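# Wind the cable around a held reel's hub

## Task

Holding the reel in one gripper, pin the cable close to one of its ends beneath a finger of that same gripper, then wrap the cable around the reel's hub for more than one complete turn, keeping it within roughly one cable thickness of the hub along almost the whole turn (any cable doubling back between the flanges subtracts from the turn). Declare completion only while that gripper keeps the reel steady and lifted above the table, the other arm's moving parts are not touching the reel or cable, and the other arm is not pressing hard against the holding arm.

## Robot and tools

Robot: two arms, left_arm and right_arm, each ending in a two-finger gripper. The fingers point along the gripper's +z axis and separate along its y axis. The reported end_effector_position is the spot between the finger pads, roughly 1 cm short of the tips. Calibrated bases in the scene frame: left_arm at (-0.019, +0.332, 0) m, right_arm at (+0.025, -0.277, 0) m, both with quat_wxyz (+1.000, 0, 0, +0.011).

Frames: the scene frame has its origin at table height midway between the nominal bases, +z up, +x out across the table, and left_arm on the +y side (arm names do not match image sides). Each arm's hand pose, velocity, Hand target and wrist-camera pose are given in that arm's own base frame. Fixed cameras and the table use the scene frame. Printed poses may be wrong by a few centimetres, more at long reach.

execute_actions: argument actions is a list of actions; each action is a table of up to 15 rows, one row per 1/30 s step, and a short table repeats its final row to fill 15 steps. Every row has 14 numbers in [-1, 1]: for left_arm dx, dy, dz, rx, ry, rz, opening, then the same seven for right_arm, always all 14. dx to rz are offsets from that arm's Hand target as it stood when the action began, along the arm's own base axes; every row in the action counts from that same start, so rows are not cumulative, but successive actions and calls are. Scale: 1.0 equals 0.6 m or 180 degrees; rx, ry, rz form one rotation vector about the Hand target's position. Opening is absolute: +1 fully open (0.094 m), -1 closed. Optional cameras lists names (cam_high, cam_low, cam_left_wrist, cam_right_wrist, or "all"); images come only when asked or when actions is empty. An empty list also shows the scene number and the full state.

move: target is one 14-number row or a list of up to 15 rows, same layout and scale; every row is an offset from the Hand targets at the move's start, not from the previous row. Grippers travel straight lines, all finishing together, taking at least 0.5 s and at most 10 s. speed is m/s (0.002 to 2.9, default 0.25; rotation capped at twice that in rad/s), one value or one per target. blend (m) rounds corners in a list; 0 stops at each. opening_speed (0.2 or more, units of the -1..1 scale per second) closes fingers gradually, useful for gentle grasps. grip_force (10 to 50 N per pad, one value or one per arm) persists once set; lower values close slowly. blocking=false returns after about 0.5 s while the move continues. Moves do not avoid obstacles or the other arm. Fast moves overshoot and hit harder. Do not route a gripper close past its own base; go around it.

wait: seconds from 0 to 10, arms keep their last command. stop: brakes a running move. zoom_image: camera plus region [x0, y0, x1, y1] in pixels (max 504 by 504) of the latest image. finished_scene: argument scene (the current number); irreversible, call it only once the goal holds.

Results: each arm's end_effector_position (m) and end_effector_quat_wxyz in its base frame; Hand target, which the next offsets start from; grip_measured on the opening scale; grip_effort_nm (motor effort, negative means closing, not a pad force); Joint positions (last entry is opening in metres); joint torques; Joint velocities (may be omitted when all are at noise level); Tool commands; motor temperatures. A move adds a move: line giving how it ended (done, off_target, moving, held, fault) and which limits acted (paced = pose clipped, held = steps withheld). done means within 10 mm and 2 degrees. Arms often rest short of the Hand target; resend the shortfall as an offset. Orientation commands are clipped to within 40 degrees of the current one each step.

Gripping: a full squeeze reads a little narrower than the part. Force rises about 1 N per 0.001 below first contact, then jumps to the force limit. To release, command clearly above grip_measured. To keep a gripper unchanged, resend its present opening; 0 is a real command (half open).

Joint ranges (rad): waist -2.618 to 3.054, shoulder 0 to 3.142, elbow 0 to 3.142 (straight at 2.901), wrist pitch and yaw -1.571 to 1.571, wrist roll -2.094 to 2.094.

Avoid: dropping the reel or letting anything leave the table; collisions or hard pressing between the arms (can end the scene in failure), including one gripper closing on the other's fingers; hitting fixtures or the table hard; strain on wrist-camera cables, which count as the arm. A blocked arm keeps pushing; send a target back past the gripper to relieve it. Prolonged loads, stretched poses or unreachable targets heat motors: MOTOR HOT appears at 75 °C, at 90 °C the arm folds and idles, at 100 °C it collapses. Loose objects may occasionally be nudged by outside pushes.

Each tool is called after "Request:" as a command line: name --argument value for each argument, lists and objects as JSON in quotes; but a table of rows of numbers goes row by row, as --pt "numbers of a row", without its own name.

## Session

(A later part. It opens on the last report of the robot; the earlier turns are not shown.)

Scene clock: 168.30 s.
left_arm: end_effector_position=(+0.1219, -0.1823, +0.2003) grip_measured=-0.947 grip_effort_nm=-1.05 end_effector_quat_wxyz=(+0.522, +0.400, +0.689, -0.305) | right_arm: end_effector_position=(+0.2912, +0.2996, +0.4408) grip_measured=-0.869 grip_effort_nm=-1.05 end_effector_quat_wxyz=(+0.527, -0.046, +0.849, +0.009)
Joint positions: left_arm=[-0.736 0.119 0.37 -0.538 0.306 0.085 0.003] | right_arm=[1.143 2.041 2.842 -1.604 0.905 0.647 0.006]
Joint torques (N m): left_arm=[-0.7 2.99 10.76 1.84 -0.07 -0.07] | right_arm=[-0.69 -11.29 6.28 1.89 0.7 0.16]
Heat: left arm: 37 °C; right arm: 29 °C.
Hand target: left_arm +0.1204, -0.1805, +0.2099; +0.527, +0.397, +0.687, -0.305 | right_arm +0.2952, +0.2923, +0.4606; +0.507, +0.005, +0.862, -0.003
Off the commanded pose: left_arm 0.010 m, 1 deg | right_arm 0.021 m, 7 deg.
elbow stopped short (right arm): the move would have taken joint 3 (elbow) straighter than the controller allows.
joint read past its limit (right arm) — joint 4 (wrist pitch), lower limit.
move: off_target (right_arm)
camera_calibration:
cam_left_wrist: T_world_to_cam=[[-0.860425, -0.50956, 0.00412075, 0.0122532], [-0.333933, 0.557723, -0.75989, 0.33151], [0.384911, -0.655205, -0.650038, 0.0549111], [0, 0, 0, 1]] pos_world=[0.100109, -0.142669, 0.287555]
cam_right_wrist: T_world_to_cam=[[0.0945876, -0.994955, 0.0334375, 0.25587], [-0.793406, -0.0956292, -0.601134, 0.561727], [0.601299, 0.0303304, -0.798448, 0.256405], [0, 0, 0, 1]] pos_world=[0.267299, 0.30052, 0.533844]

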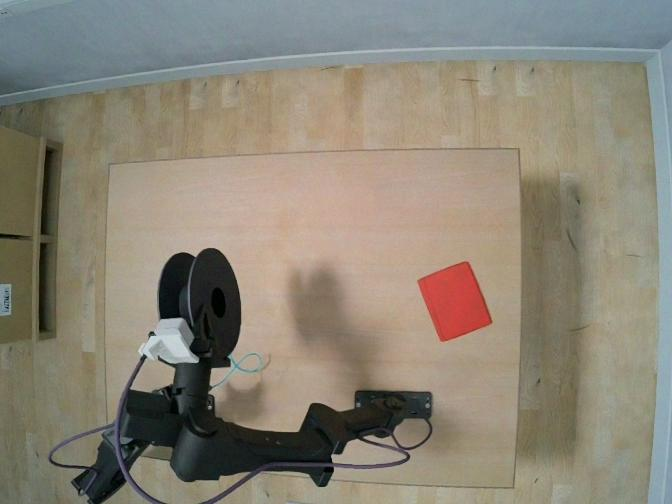

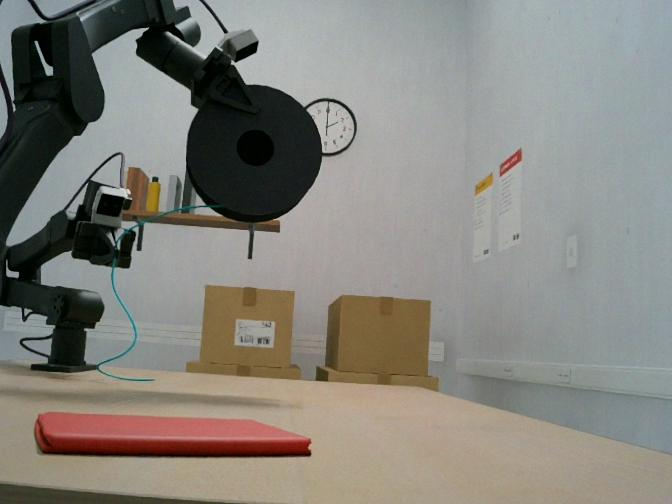

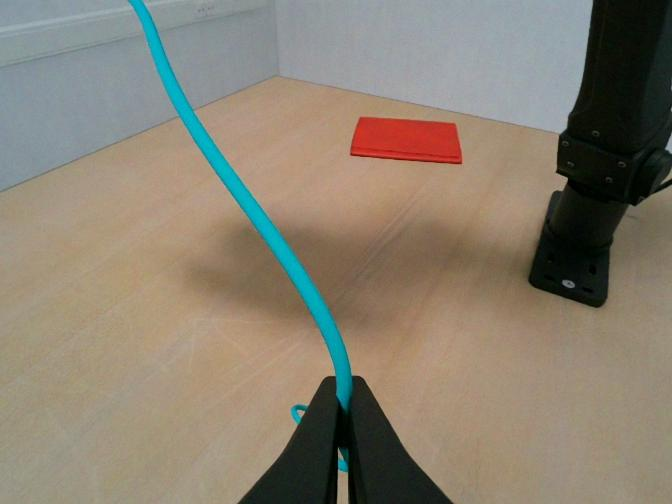

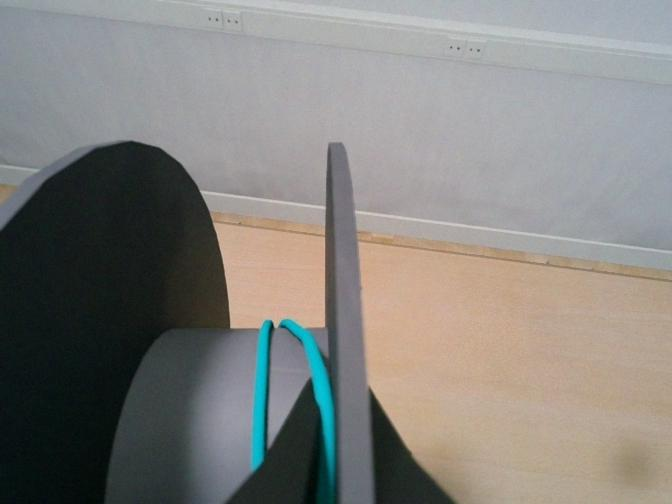

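Request:
move --pt "-0.008 0.02 0.217 0 0 0 -1 0 0 0 0 0 0 -1" --pt "0.05 0.028 0.42 0 0 0 -1 0 0 0 0 0 0 -1" --pt "0.167 0.026 0.537 0 0 0 -1 0 0 0 0 0 0 -1" --speed 0.1 --blend '[0.03,0.03,0]' --cameras '["all"]'

Scene clock: 173.20 s.
left_arm: end_effector_position=(+0.2236, -0.1651, +0.5296) grip_measured=-0.947 grip_effort_nm=-1.05 end_effector_quat_wxyz=(+0.528, +0.393, +0.690, -0.301) | right_arm: end_effector_position=(+0.2915, +0.3001, +0.4414) grip_measured=-0.869 grip_effort_nm=-1.04 end_effector_quat_wxyz=(+0.528, -0.045, +0.848, +0.011)
Joint positions: left_arm=[-0.12 1.359 2.252 -1.311 0.872 0.327 0.003] | right_arm=[1.143 2.041 2.842 -1.599 0.905 0.647 0.006]
Joint torques (N m): left_arm=[0.75 -2.04 6.58 1.51 0.45 0.04] | right_arm=[-0.66 -11.23 6.31 1.85 0.72 0.17]
Heat: left arm: 37 °C; right arm: 29 °C.
Hand target: left_arm +0.2206, -0.1649, +0.5321; +0.527, +0.397, +0.687, -0.305 | right_arm +0.2952, +0.2923, +0.4606; +0.507, +0.005, +0.862, -0.003
Off the commanded pose: left_arm 0.004 m, 1 deg | right_arm 0.021 m, 7 deg.
elbow stopped short (right arm): the move would have taken joint 3 (elbow) straighter than the controller allows.
joint read past its limit (right arm) — joint 4 (wrist pitch), lower limit.
move: off_target (right_arm)
camera_calibration:
cam_left_wrist: T_world_to_cam=[[-0.851887, -0.523722, 0.00213684, 0.103948], [-0.338098, 0.546826, -0.765945, 0.608407], [0.399974, -0.65322, -0.642903, 0.234184], [0, 0, 0, 1]] pos_world=[0.200586, -0.125279, 0.616342]
cam_right_wrist: T_world_to_cam=[[0.0942163, -0.995124, 0.0291675, 0.258376], [-0.792457, -0.0926977, -0.602843, 0.561896], [0.602607, 0.0336837, -0.797327, 0.254786], [0, 0, 0, 1]] pos_world=[0.267399, 0.300621, 0.534346]

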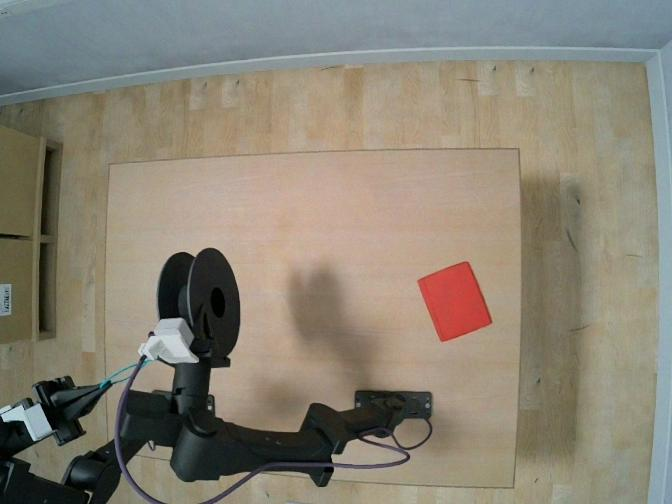

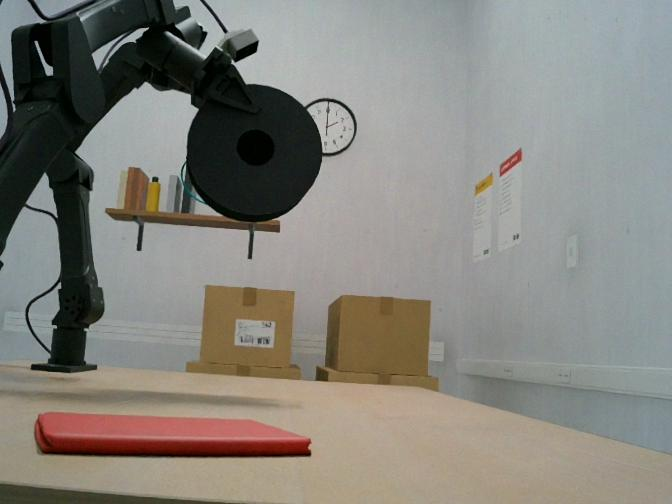

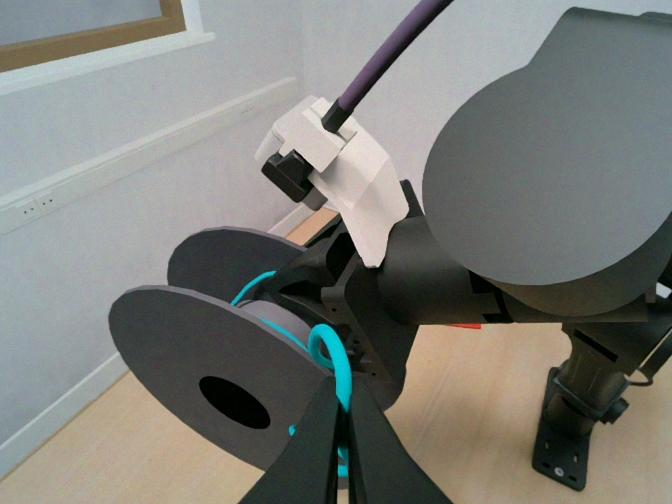

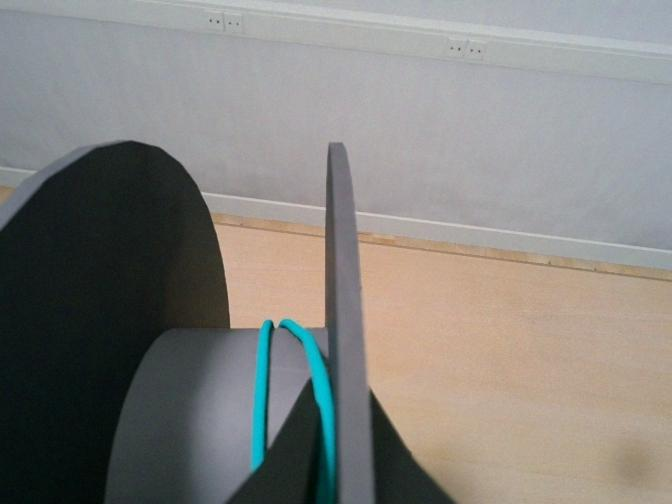

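Request:
move --pt "0.067 0 0.03 0 0 0 -1 0 0 0 0 0 0 -1" --pt "0.167 -0.008 0.03 0 0 0 -1 0 0 0 0 0 0 -1" --pt "0.29 -0.067 -0.012 0 0 0 -1 0 0 0 0 0 0 -1" --speed 0.08 --blend '[0.02,0.02,0]' --cameras '["all"]'

Scene clock: 176.73 s.
left_arm: end_effector_position=(+0.3906, -0.2023, +0.5249) grip_measured=-0.947 grip_effort_nm=-1.05 end_effector_quat_wxyz=(+0.545, +0.386, +0.677, -0.308) | right_arm: end_effector_position=(+0.2917, +0.3001, +0.4419) grip_measured=-0.869 grip_effort_nm=-1.04 end_effector_quat_wxyz=(+0.529, -0.043, +0.847, +0.012)
Joint positions: left_arm=[-0.172 1.98 2.847 -1.193 0.834 0.249 0.003] | right_arm=[1.143 2.041 2.842 -1.597 0.907 0.648 0.006]
Joint torques (N m): left_arm=[-0.58 -8.7 6.53 1.79 0.11 -0.09] | right_arm=[-0.65 -11.26 6.31 1.84 0.69 0.15]
Heat: left arm: 37 °C; right arm: 29 °C.
Hand target: left_arm +0.3946, -0.2051, +0.5249; +0.527, +0.397, +0.687, -0.305 | right_arm +0.2952, +0.2923, +0.4606; +0.507, +0.005, +0.862, -0.003
Off the commanded pose: left_arm 0.005 m, 3 deg | right_arm 0.021 m, 7 deg.
elbow stopped short (right arm): the move would have taken joint 3 (elbow) straighter than the controller allows.
elbow stopped short (left arm): the move would have taken joint 3 (elbow) straighter than the controller allows.
joint read past its limit (right arm) — joint 4 (wrist pitch), lower limit.
move: off_target (left_arm, right_arm)
camera_calibration:
cam_left_wrist: T_world_to_cam=[[-0.850525, -0.525934, -0.000668627, 0.227231], [-0.318461, 0.516017, -0.795179, 0.683025], [0.418557, -0.676107, -0.606375, 0.109001], [0, 0, 0, 1]] pos_world=[0.365159, -0.159247, 0.609374]
cam_right_wrist: T_world_to_cam=[[0.0922188, -0.995372, 0.0270095, 0.259914], [-0.79105, -0.0897093, -0.605138, 0.562214], [0.60476, 0.0344392, -0.795663, 0.25344], [0, 0, 0, 1]] pos_world=[0.2675, 0.300419, 0.53485]

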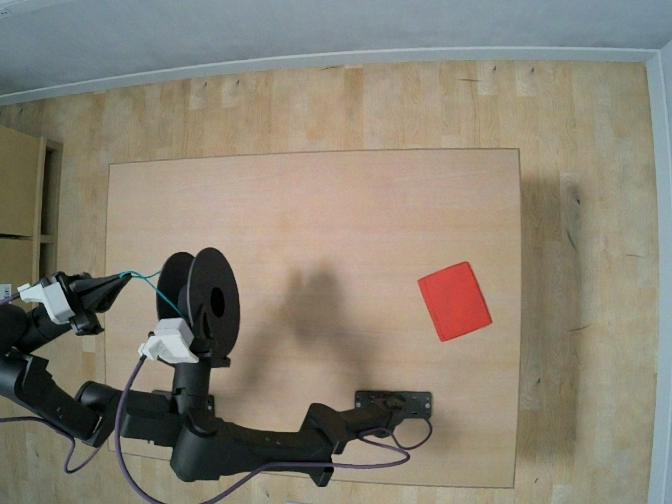

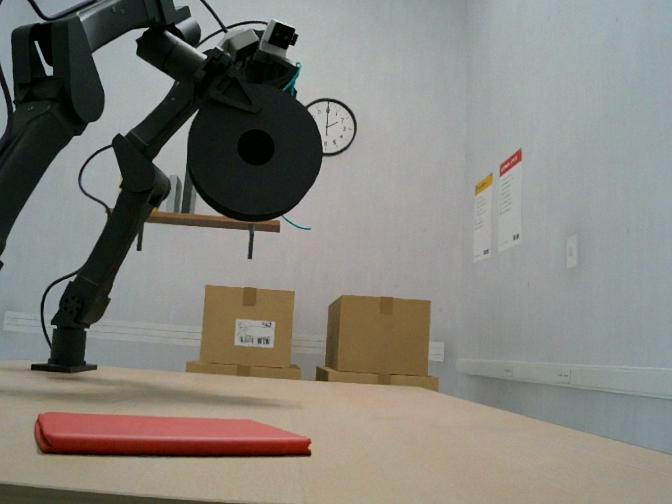

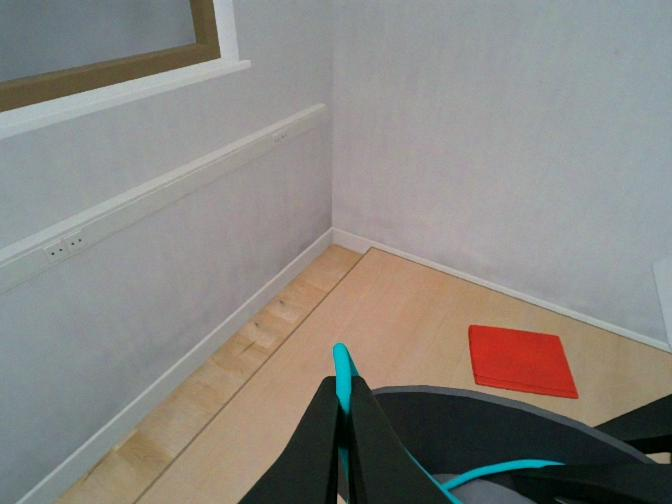

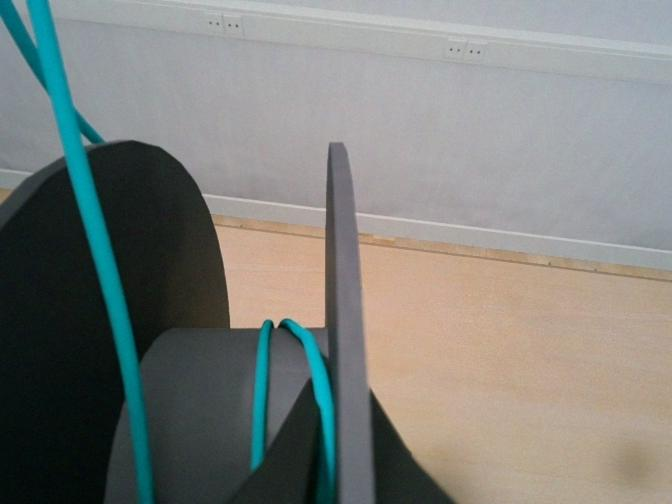

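Request:
move --pt "0.092 -0.033 -0.067 0 0 0 -1 0 0 0 0 0 0 -1" --pt "0.137 -0.038 -0.2 0 0 0 -1 0 0 0 0 0 0 -1" --speed 0.07 --blend '[0.03,0]' --cameras '["all"]'

Scene clock: 180.17 s.
left_arm: end_effector_position=(+0.4856, -0.2286, +0.3940) grip_measured=-0.947 grip_effort_nm=-1.05 end_effector_quat_wxyz=(+0.518, +0.396, +0.693, -0.308) | right_arm: end_effector_position=(+0.2925, +0.2991, +0.4422) grip_measured=-0.869 grip_effort_nm=-1.05 end_effector_quat_wxyz=(+0.530, -0.042, +0.847, +0.010)
Joint positions: left_arm=[-0.194 1.935 2.129 -0.605 0.817 0.291 0.003] | right_arm=[1.141 2.041 2.842 -1.597 0.91 0.648 0.006]
Joint torques (N m): left_arm=[-0.24 -16.98 6.17 1.79 0.18 -0.07] | right_arm=[-0.58 -11.26 6.27 1.83 0.65 0.16]
Heat: left arm: 37 °C; right arm: 29 °C.
Hand target: left_arm +0.4768, -0.2278, +0.4050; +0.528, +0.397, +0.687, -0.305 | right_arm +0.2953, +0.2922, +0.4606; +0.507, +0.006, +0.862, -0.003
Off the commanded pose: left_arm 0.014 m, 1 deg | right_arm 0.020 m, 6 deg.
elbow stopped short (right arm): the move would have taken joint 3 (elbow) straighter than the controller allows.
joint read past its limit (right arm) — joint 4 (wrist pitch), lower limit.
move: off_target (left_arm, right_arm)
camera_calibration:
cam_left_wrist: T_world_to_cam=[[-0.858863, -0.511928, 0.0168659, 0.294512], [-0.345182, 0.554157, -0.757469, 0.629618], [0.378423, -0.656384, -0.652653, 0.0144269], [0, 0, 0, 1]] pos_world=[0.464819, -0.188669, 0.481364]
cam_right_wrist: T_world_to_cam=[[0.0881494, -0.995712, 0.0280691, 0.259683], [-0.790236, -0.0870585, -0.606587, 0.562483], [0.606429, 0.0312891, -0.794522, 0.253293], [0, 0, 0, 1]] pos_world=[0.268, 0.299613, 0.535152]

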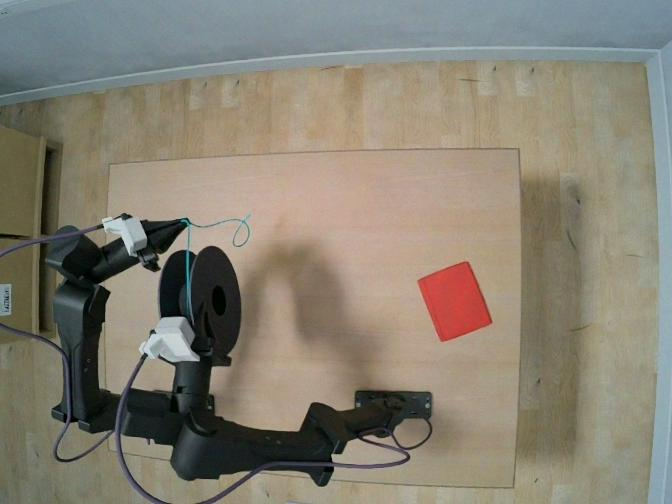

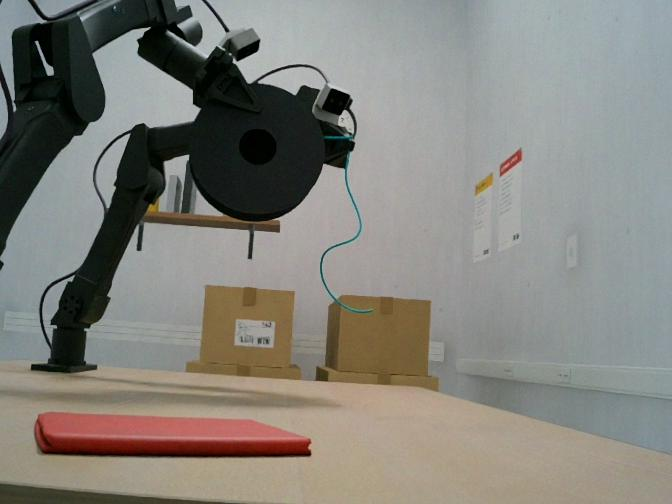

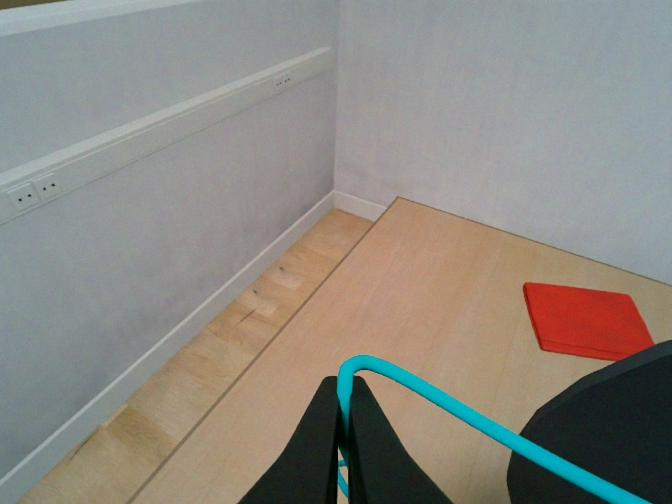

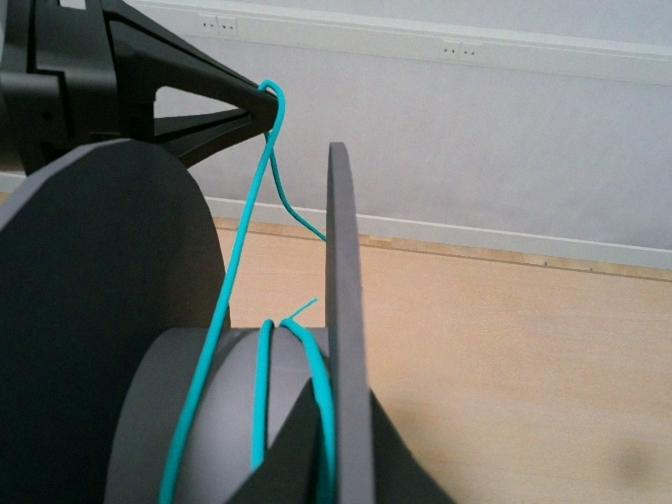

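Request:
move --pt "0.01 0.003 -0.045 0 0 0 -1 0 0 0 0 0 0 -1" --pt "0.012 0.003 -0.05 0 0 0 -0.85 0 0 0 0 0 0 -1" --pt "0.028 0.003 -0.16 0 0 0 -0.85 0 0 0 0 0 0 -1" --pt "0.028 0.003 -0.33 0 0 0 -0.85 0 0 0 0 0 0 -1" --speed 0.07 --opening_speed 0.5 --blend '[0,0,0.02,0]' --cameras '["all"]'

Scene clock: 186.23 s.
left_arm: end_effector_position=(+0.4898, -0.2313, +0.2290) grip_measured=-0.852 grip_effort_nm=0.08 end_effector_quat_wxyz=(+0.540, +0.405, +0.672, -0.305) | right_arm: end_effector_position=(+0.2939, +0.2976, +0.4424) grip_measured=-0.869 grip_effort_nm=-1.05 end_effector_quat_wxyz=(+0.530, -0.040, +0.847, +0.008)
Joint positions: left_arm=[-0.194 1.895 1.356 0.188 0.832 0.291 0.007] | right_arm=[1.137 2.041 2.842 -1.597 0.912 0.648 0.006]
Joint torques (N m): left_arm=[0.85 -11.18 6.58 1.83 0.1 0] | right_arm=[-0.21 -11.21 6.34 1.83 0.64 0.14]
Heat: left arm: 37 °C; right arm: 29 °C.
Hand target: left_arm +0.4936, -0.2260, +0.2068; +0.527, +0.397, +0.687, -0.305 | right_arm +0.2953, +0.2922, +0.4606; +0.507, +0.006, +0.862, -0.004
Off the commanded pose: left_arm 0.023 m, 2 deg | right_arm 0.019 m, 6 deg.
elbow stopped short (right arm): the move would have taken joint 3 (elbow) straighter than the controller allows.
joint read past its limit (right arm) — joint 4 (wrist pitch), lower limit.
move: off_target (left_arm, right_arm); target 2's new opening was sent with left_arm's hand 0.012 m and 1 deg from that target
camera_calibration:
cam_left_wrist: T_world_to_cam=[[-0.865794, -0.499784, -0.0248353, 0.315307], [-0.292316, 0.545425, -0.785533, 0.486067], [0.406142, -0.67285, -0.618321, -0.121886], [0, 0, 0, 1]] pos_world=[0.46458, -0.189539, 0.314288]
cam_right_wrist: T_world_to_cam=[[0.0825666, -0.996171, 0.0287296, 0.25955], [-0.789977, -0.0829966, -0.607493, 0.562662], [0.607551, 0.0274629, -0.793806, 0.253082], [0, 0, 0, 1]] pos_world=[0.2693, 0.298305, 0.535254]

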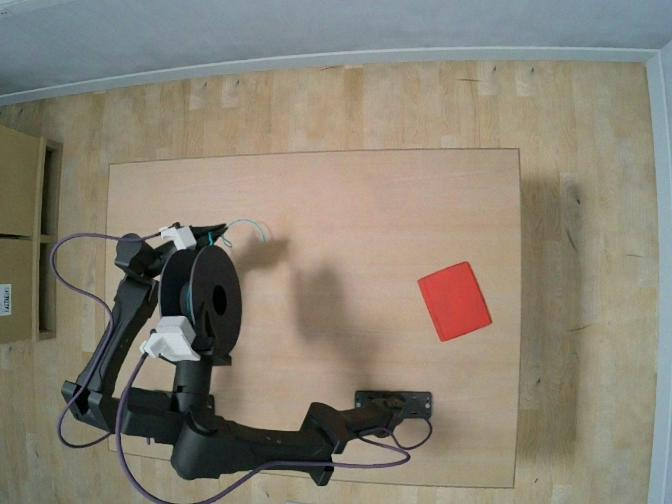

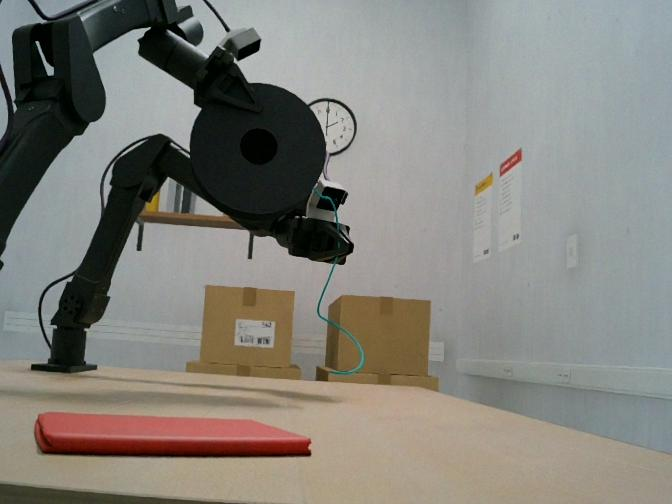

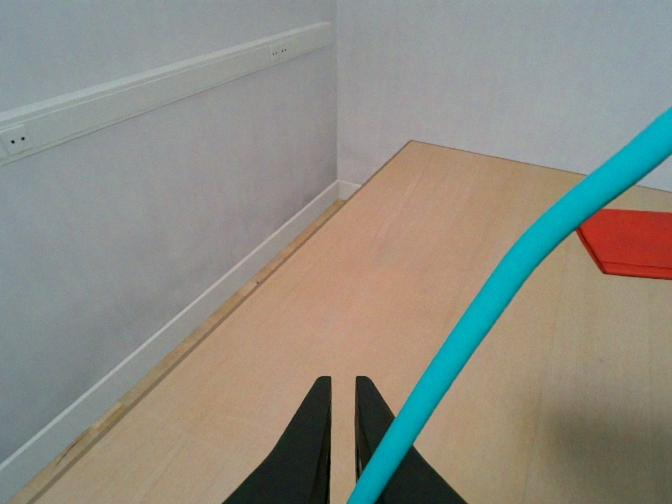

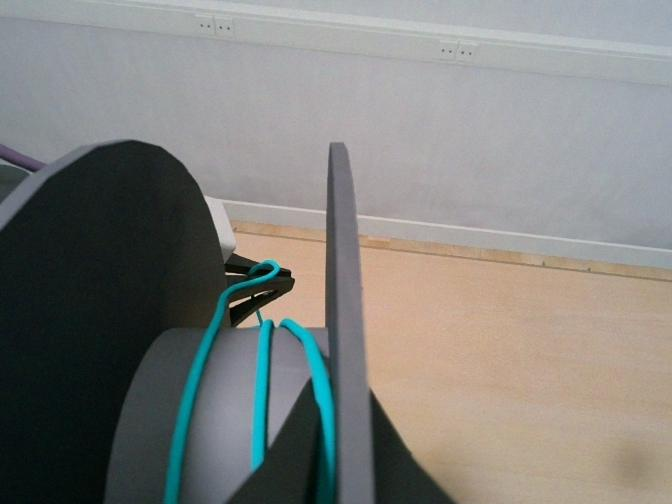

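Request:
move --pt "0 0 0.02 0 0 0 -1 0 0 0 0 0 0 -1" --pt "-0.015 0 -0.04 0 0 0 -1 0 0 0 0 0 0 -1" --speed 0.05 --opening_speed 0.5 --cameras '["all"]'

Scene clock: 188.60 s.
left_arm: end_effector_position=(+0.4829, -0.2299, +0.2096) grip_measured=-0.981 grip_effort_nm=-1.06 end_effector_quat_wxyz=(+0.546, +0.407, +0.667, -0.303) | right_arm: end_effector_position=(+0.2937, +0.2981, +0.4421) grip_measured=-0.869 grip_effort_nm=-1.05 end_effector_quat_wxyz=(+0.529, -0.041, +0.847, +0.010)
Joint positions: left_arm=[-0.194 1.895 1.261 0.301 0.832 0.291 0.001] | right_arm=[1.137 2.041 2.842 -1.597 0.909 0.648 0.006]
Joint torques (N m): left_arm=[0.46 -10.59 6.04 1.75 0.06 -0.02] | right_arm=[-0.18 -11.23 6.3 1.84 0.68 0.15]
Heat: left arm: 37 °C; right arm: 29 °C.
Hand target: left_arm +0.4845, -0.2260, +0.1828; +0.527, +0.397, +0.687, -0.305 | right_arm +0.2953, +0.2922, +0.4606; +0.507, +0.006, +0.862, -0.003
Off the commanded pose: left_arm 0.027 m, 3 deg | right_arm 0.019 m, 6 deg.
elbow stopped short (right arm): the move would have taken joint 3 (elbow) straighter than the controller allows.
joint read past its limit (right arm) — joint 4 (wrist pitch), lower limit.
move: off_target (left_arm, right_arm)
camera_calibration:
cam_left_wrist: T_world_to_cam=[[-0.865275, -0.499854, -0.0380234, 0.311956], [-0.278697, 0.542711, -0.792334, 0.462284], [0.416687, -0.67499, -0.608901, -0.137753], [0, 0, 0, 1]] pos_world=[0.456164, -0.187936, 0.294267]
cam_right_wrist: T_world_to_cam=[[0.0849953, -0.996002, 0.027497, 0.259813], [-0.791109, -0.0842363, -0.605847, 0.562358], [0.605741, 0.0297411, -0.795106, 0.253415], [0, 0, 0, 1]] pos_world=[0.269299, 0.298609, 0.535051]

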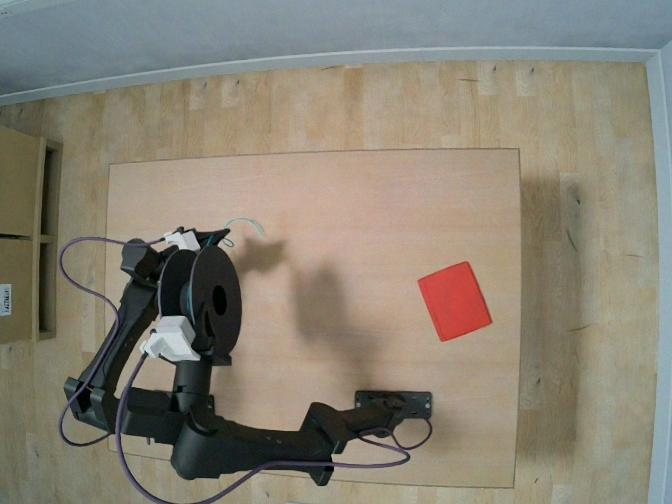

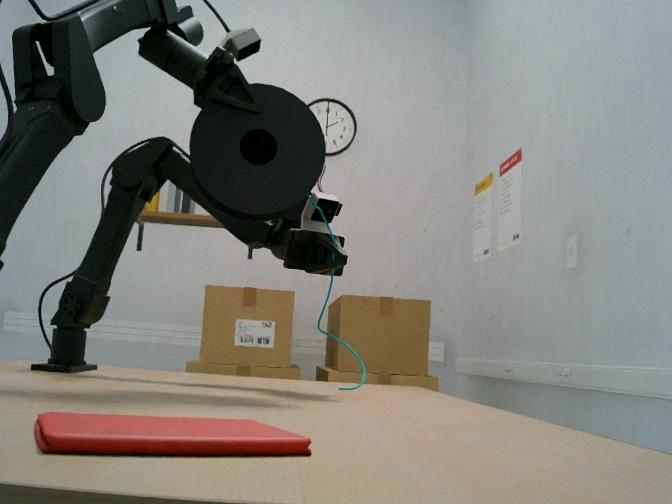

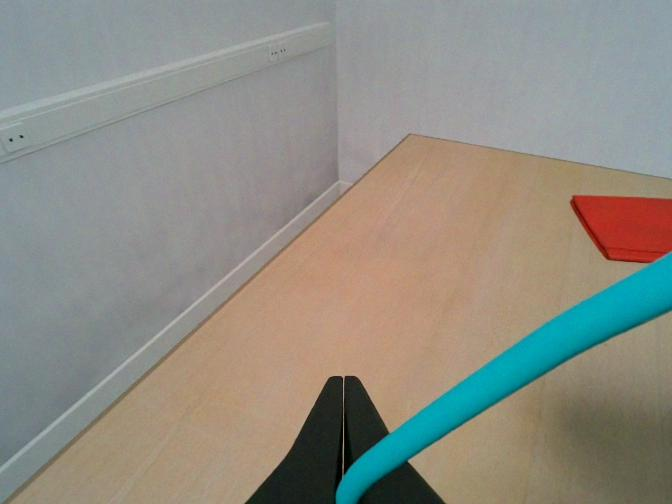

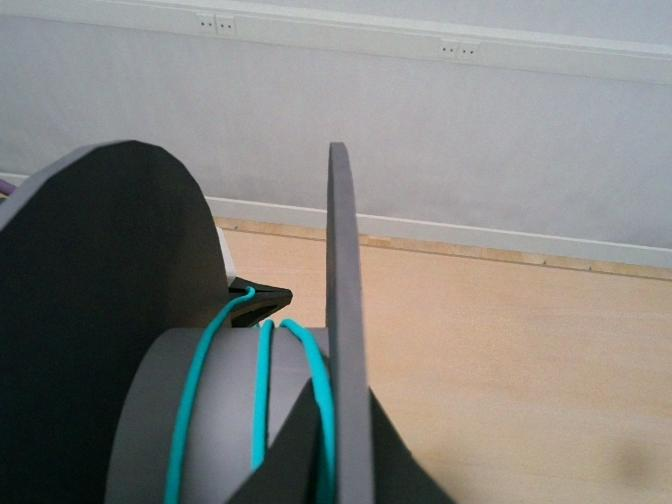

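Request:
move --pt "0.01 0 0.035 0 0 0 -1 0 0 0 0 0 0 -1" --pt "0.01 0 0.035 0 0 0 -0.2 0 0 0 0 0 0 -1" --pt "-0.085 0.18 0.08 0 0 0 -0.2 0 0 0 0 0 0 -1" --pt "-0.3 0.42 0.08 0 0 0 -0.2 0 0 0 0 0 0 -1" --speed '[0.04,0.05,0.1,0.2]' --opening_speed 0.6 --cameras '["all"]'

Request:
zoom_image --camera "cam_right_wrist" --region '[100, 230, 400, 504]'

Request:
zoom_image --camera "cam_high" --region '[130, 210, 270, 370]'

Scene clock: 196.10 s.
left_arm: end_effector_position=(+0.2993, +0.0234, +0.2255) grip_measured=-0.202 grip_effort_nm=0.10 end_effector_quat_wxyz=(+0.523, +0.382, +0.704, -0.292) | right_arm: end_effector_position=(+0.2936, +0.2983, +0.4419) grip_measured=-0.869 grip_effort_nm=-1.05 end_effector_quat_wxyz=(+0.529, -0.041, +0.848, +0.010)
Joint positions: left_arm=[0.683 1.663 1.265 -1.55 1.261 1.953 0.037] | right_arm=[1.137 2.041 2.842 -1.597 0.907 0.648 0.006]
Joint torques (N m): left_arm=[-0.4 -7.35 9.69 -0.33 0.77 0.15] | right_arm=[-0.21 -11.21 6.31 1.83 0.68 0.15]
Heat: left arm: 38 °C; right arm: 29 °C.
Hand target: left_arm +0.3045, +0.0259, +0.2309; +0.527, +0.397, +0.687, -0.305 | right_arm +0.2953, +0.2922, +0.4606; +0.507, +0.005, +0.862, -0.003
Off the commanded pose: left_arm 0.008 m, 3 deg | right_arm 0.020 m, 6 deg.
elbow stopped short (right arm): the move would have taken joint 3 (elbow) straighter than the controller allows.
joint read past its limit (right arm) — joint 4 (wrist pitch), lower limit.
joint sent to its limit (left arm) — joint 4 (wrist pitch), lower limit. The joint targets are off in orientation, not in position.
move: off_target (left_arm, right_arm)
camera_calibration:
cam_left_wrist: T_world_to_cam=[[-0.833149, -0.552897, 0.0129706, 0.260489], [-0.373554, 0.545297, -0.750406, 0.305176], [0.407824, -0.630045, -0.66085, 0.132785], [0, 0, 0, 1]] pos_world=[0.276873, 0.0612718, 0.313378]
cam_right_wrist: T_world_to_cam=[[0.0861122, -0.995919, 0.0270043, 0.259958], [-0.791613, -0.0848542, -0.605102, 0.562175], [0.604924, 0.0307297, -0.79569, 0.253486], [0, 0, 0, 1]] pos_world=[0.269299, 0.29881, 0.53485]

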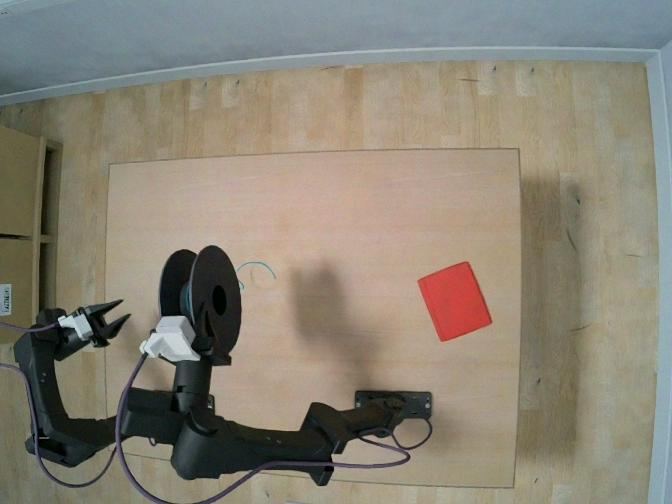

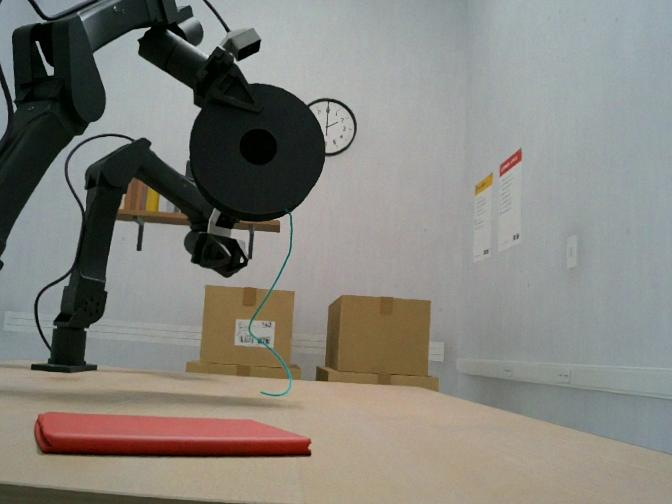

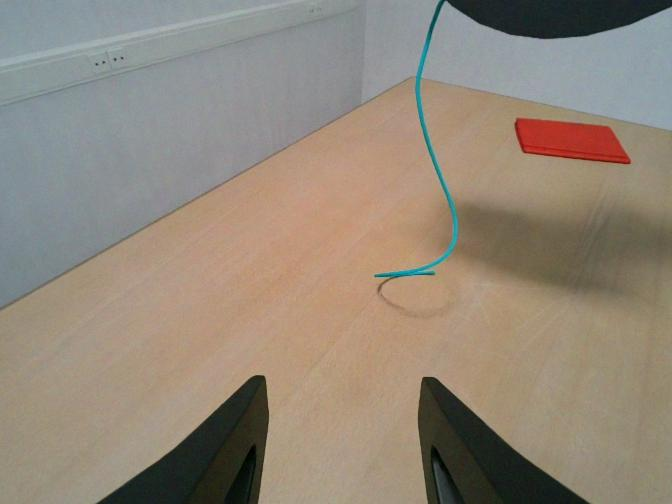

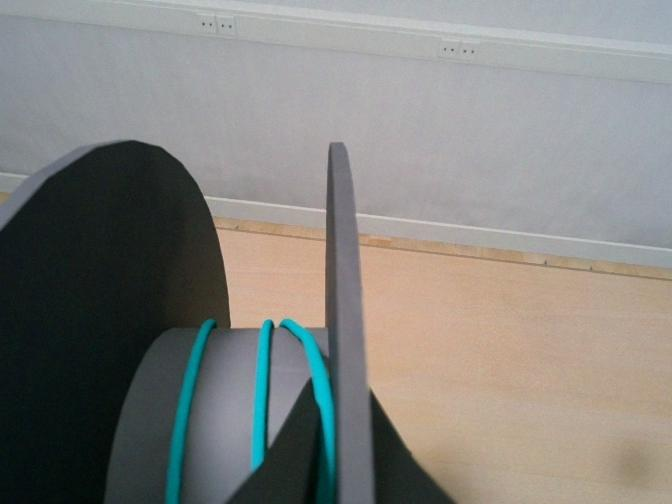

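Scaled by 1.680 from the camera's 672x504 image, which has a finer 960x720 frame.

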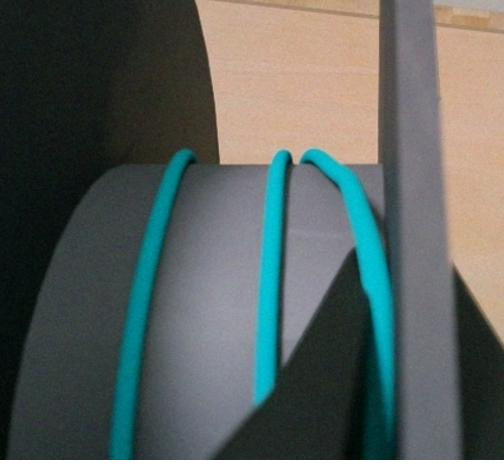

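Scaled by 3.150 from the camera's 672x504 image, which has a finer 960x720 frame.

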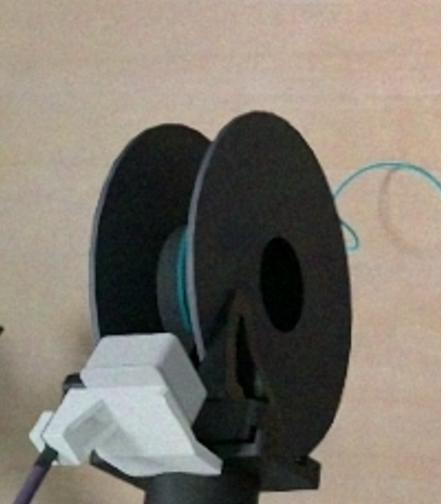

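Request:
finished_scene --scene 2

The scene is finished: the task was done.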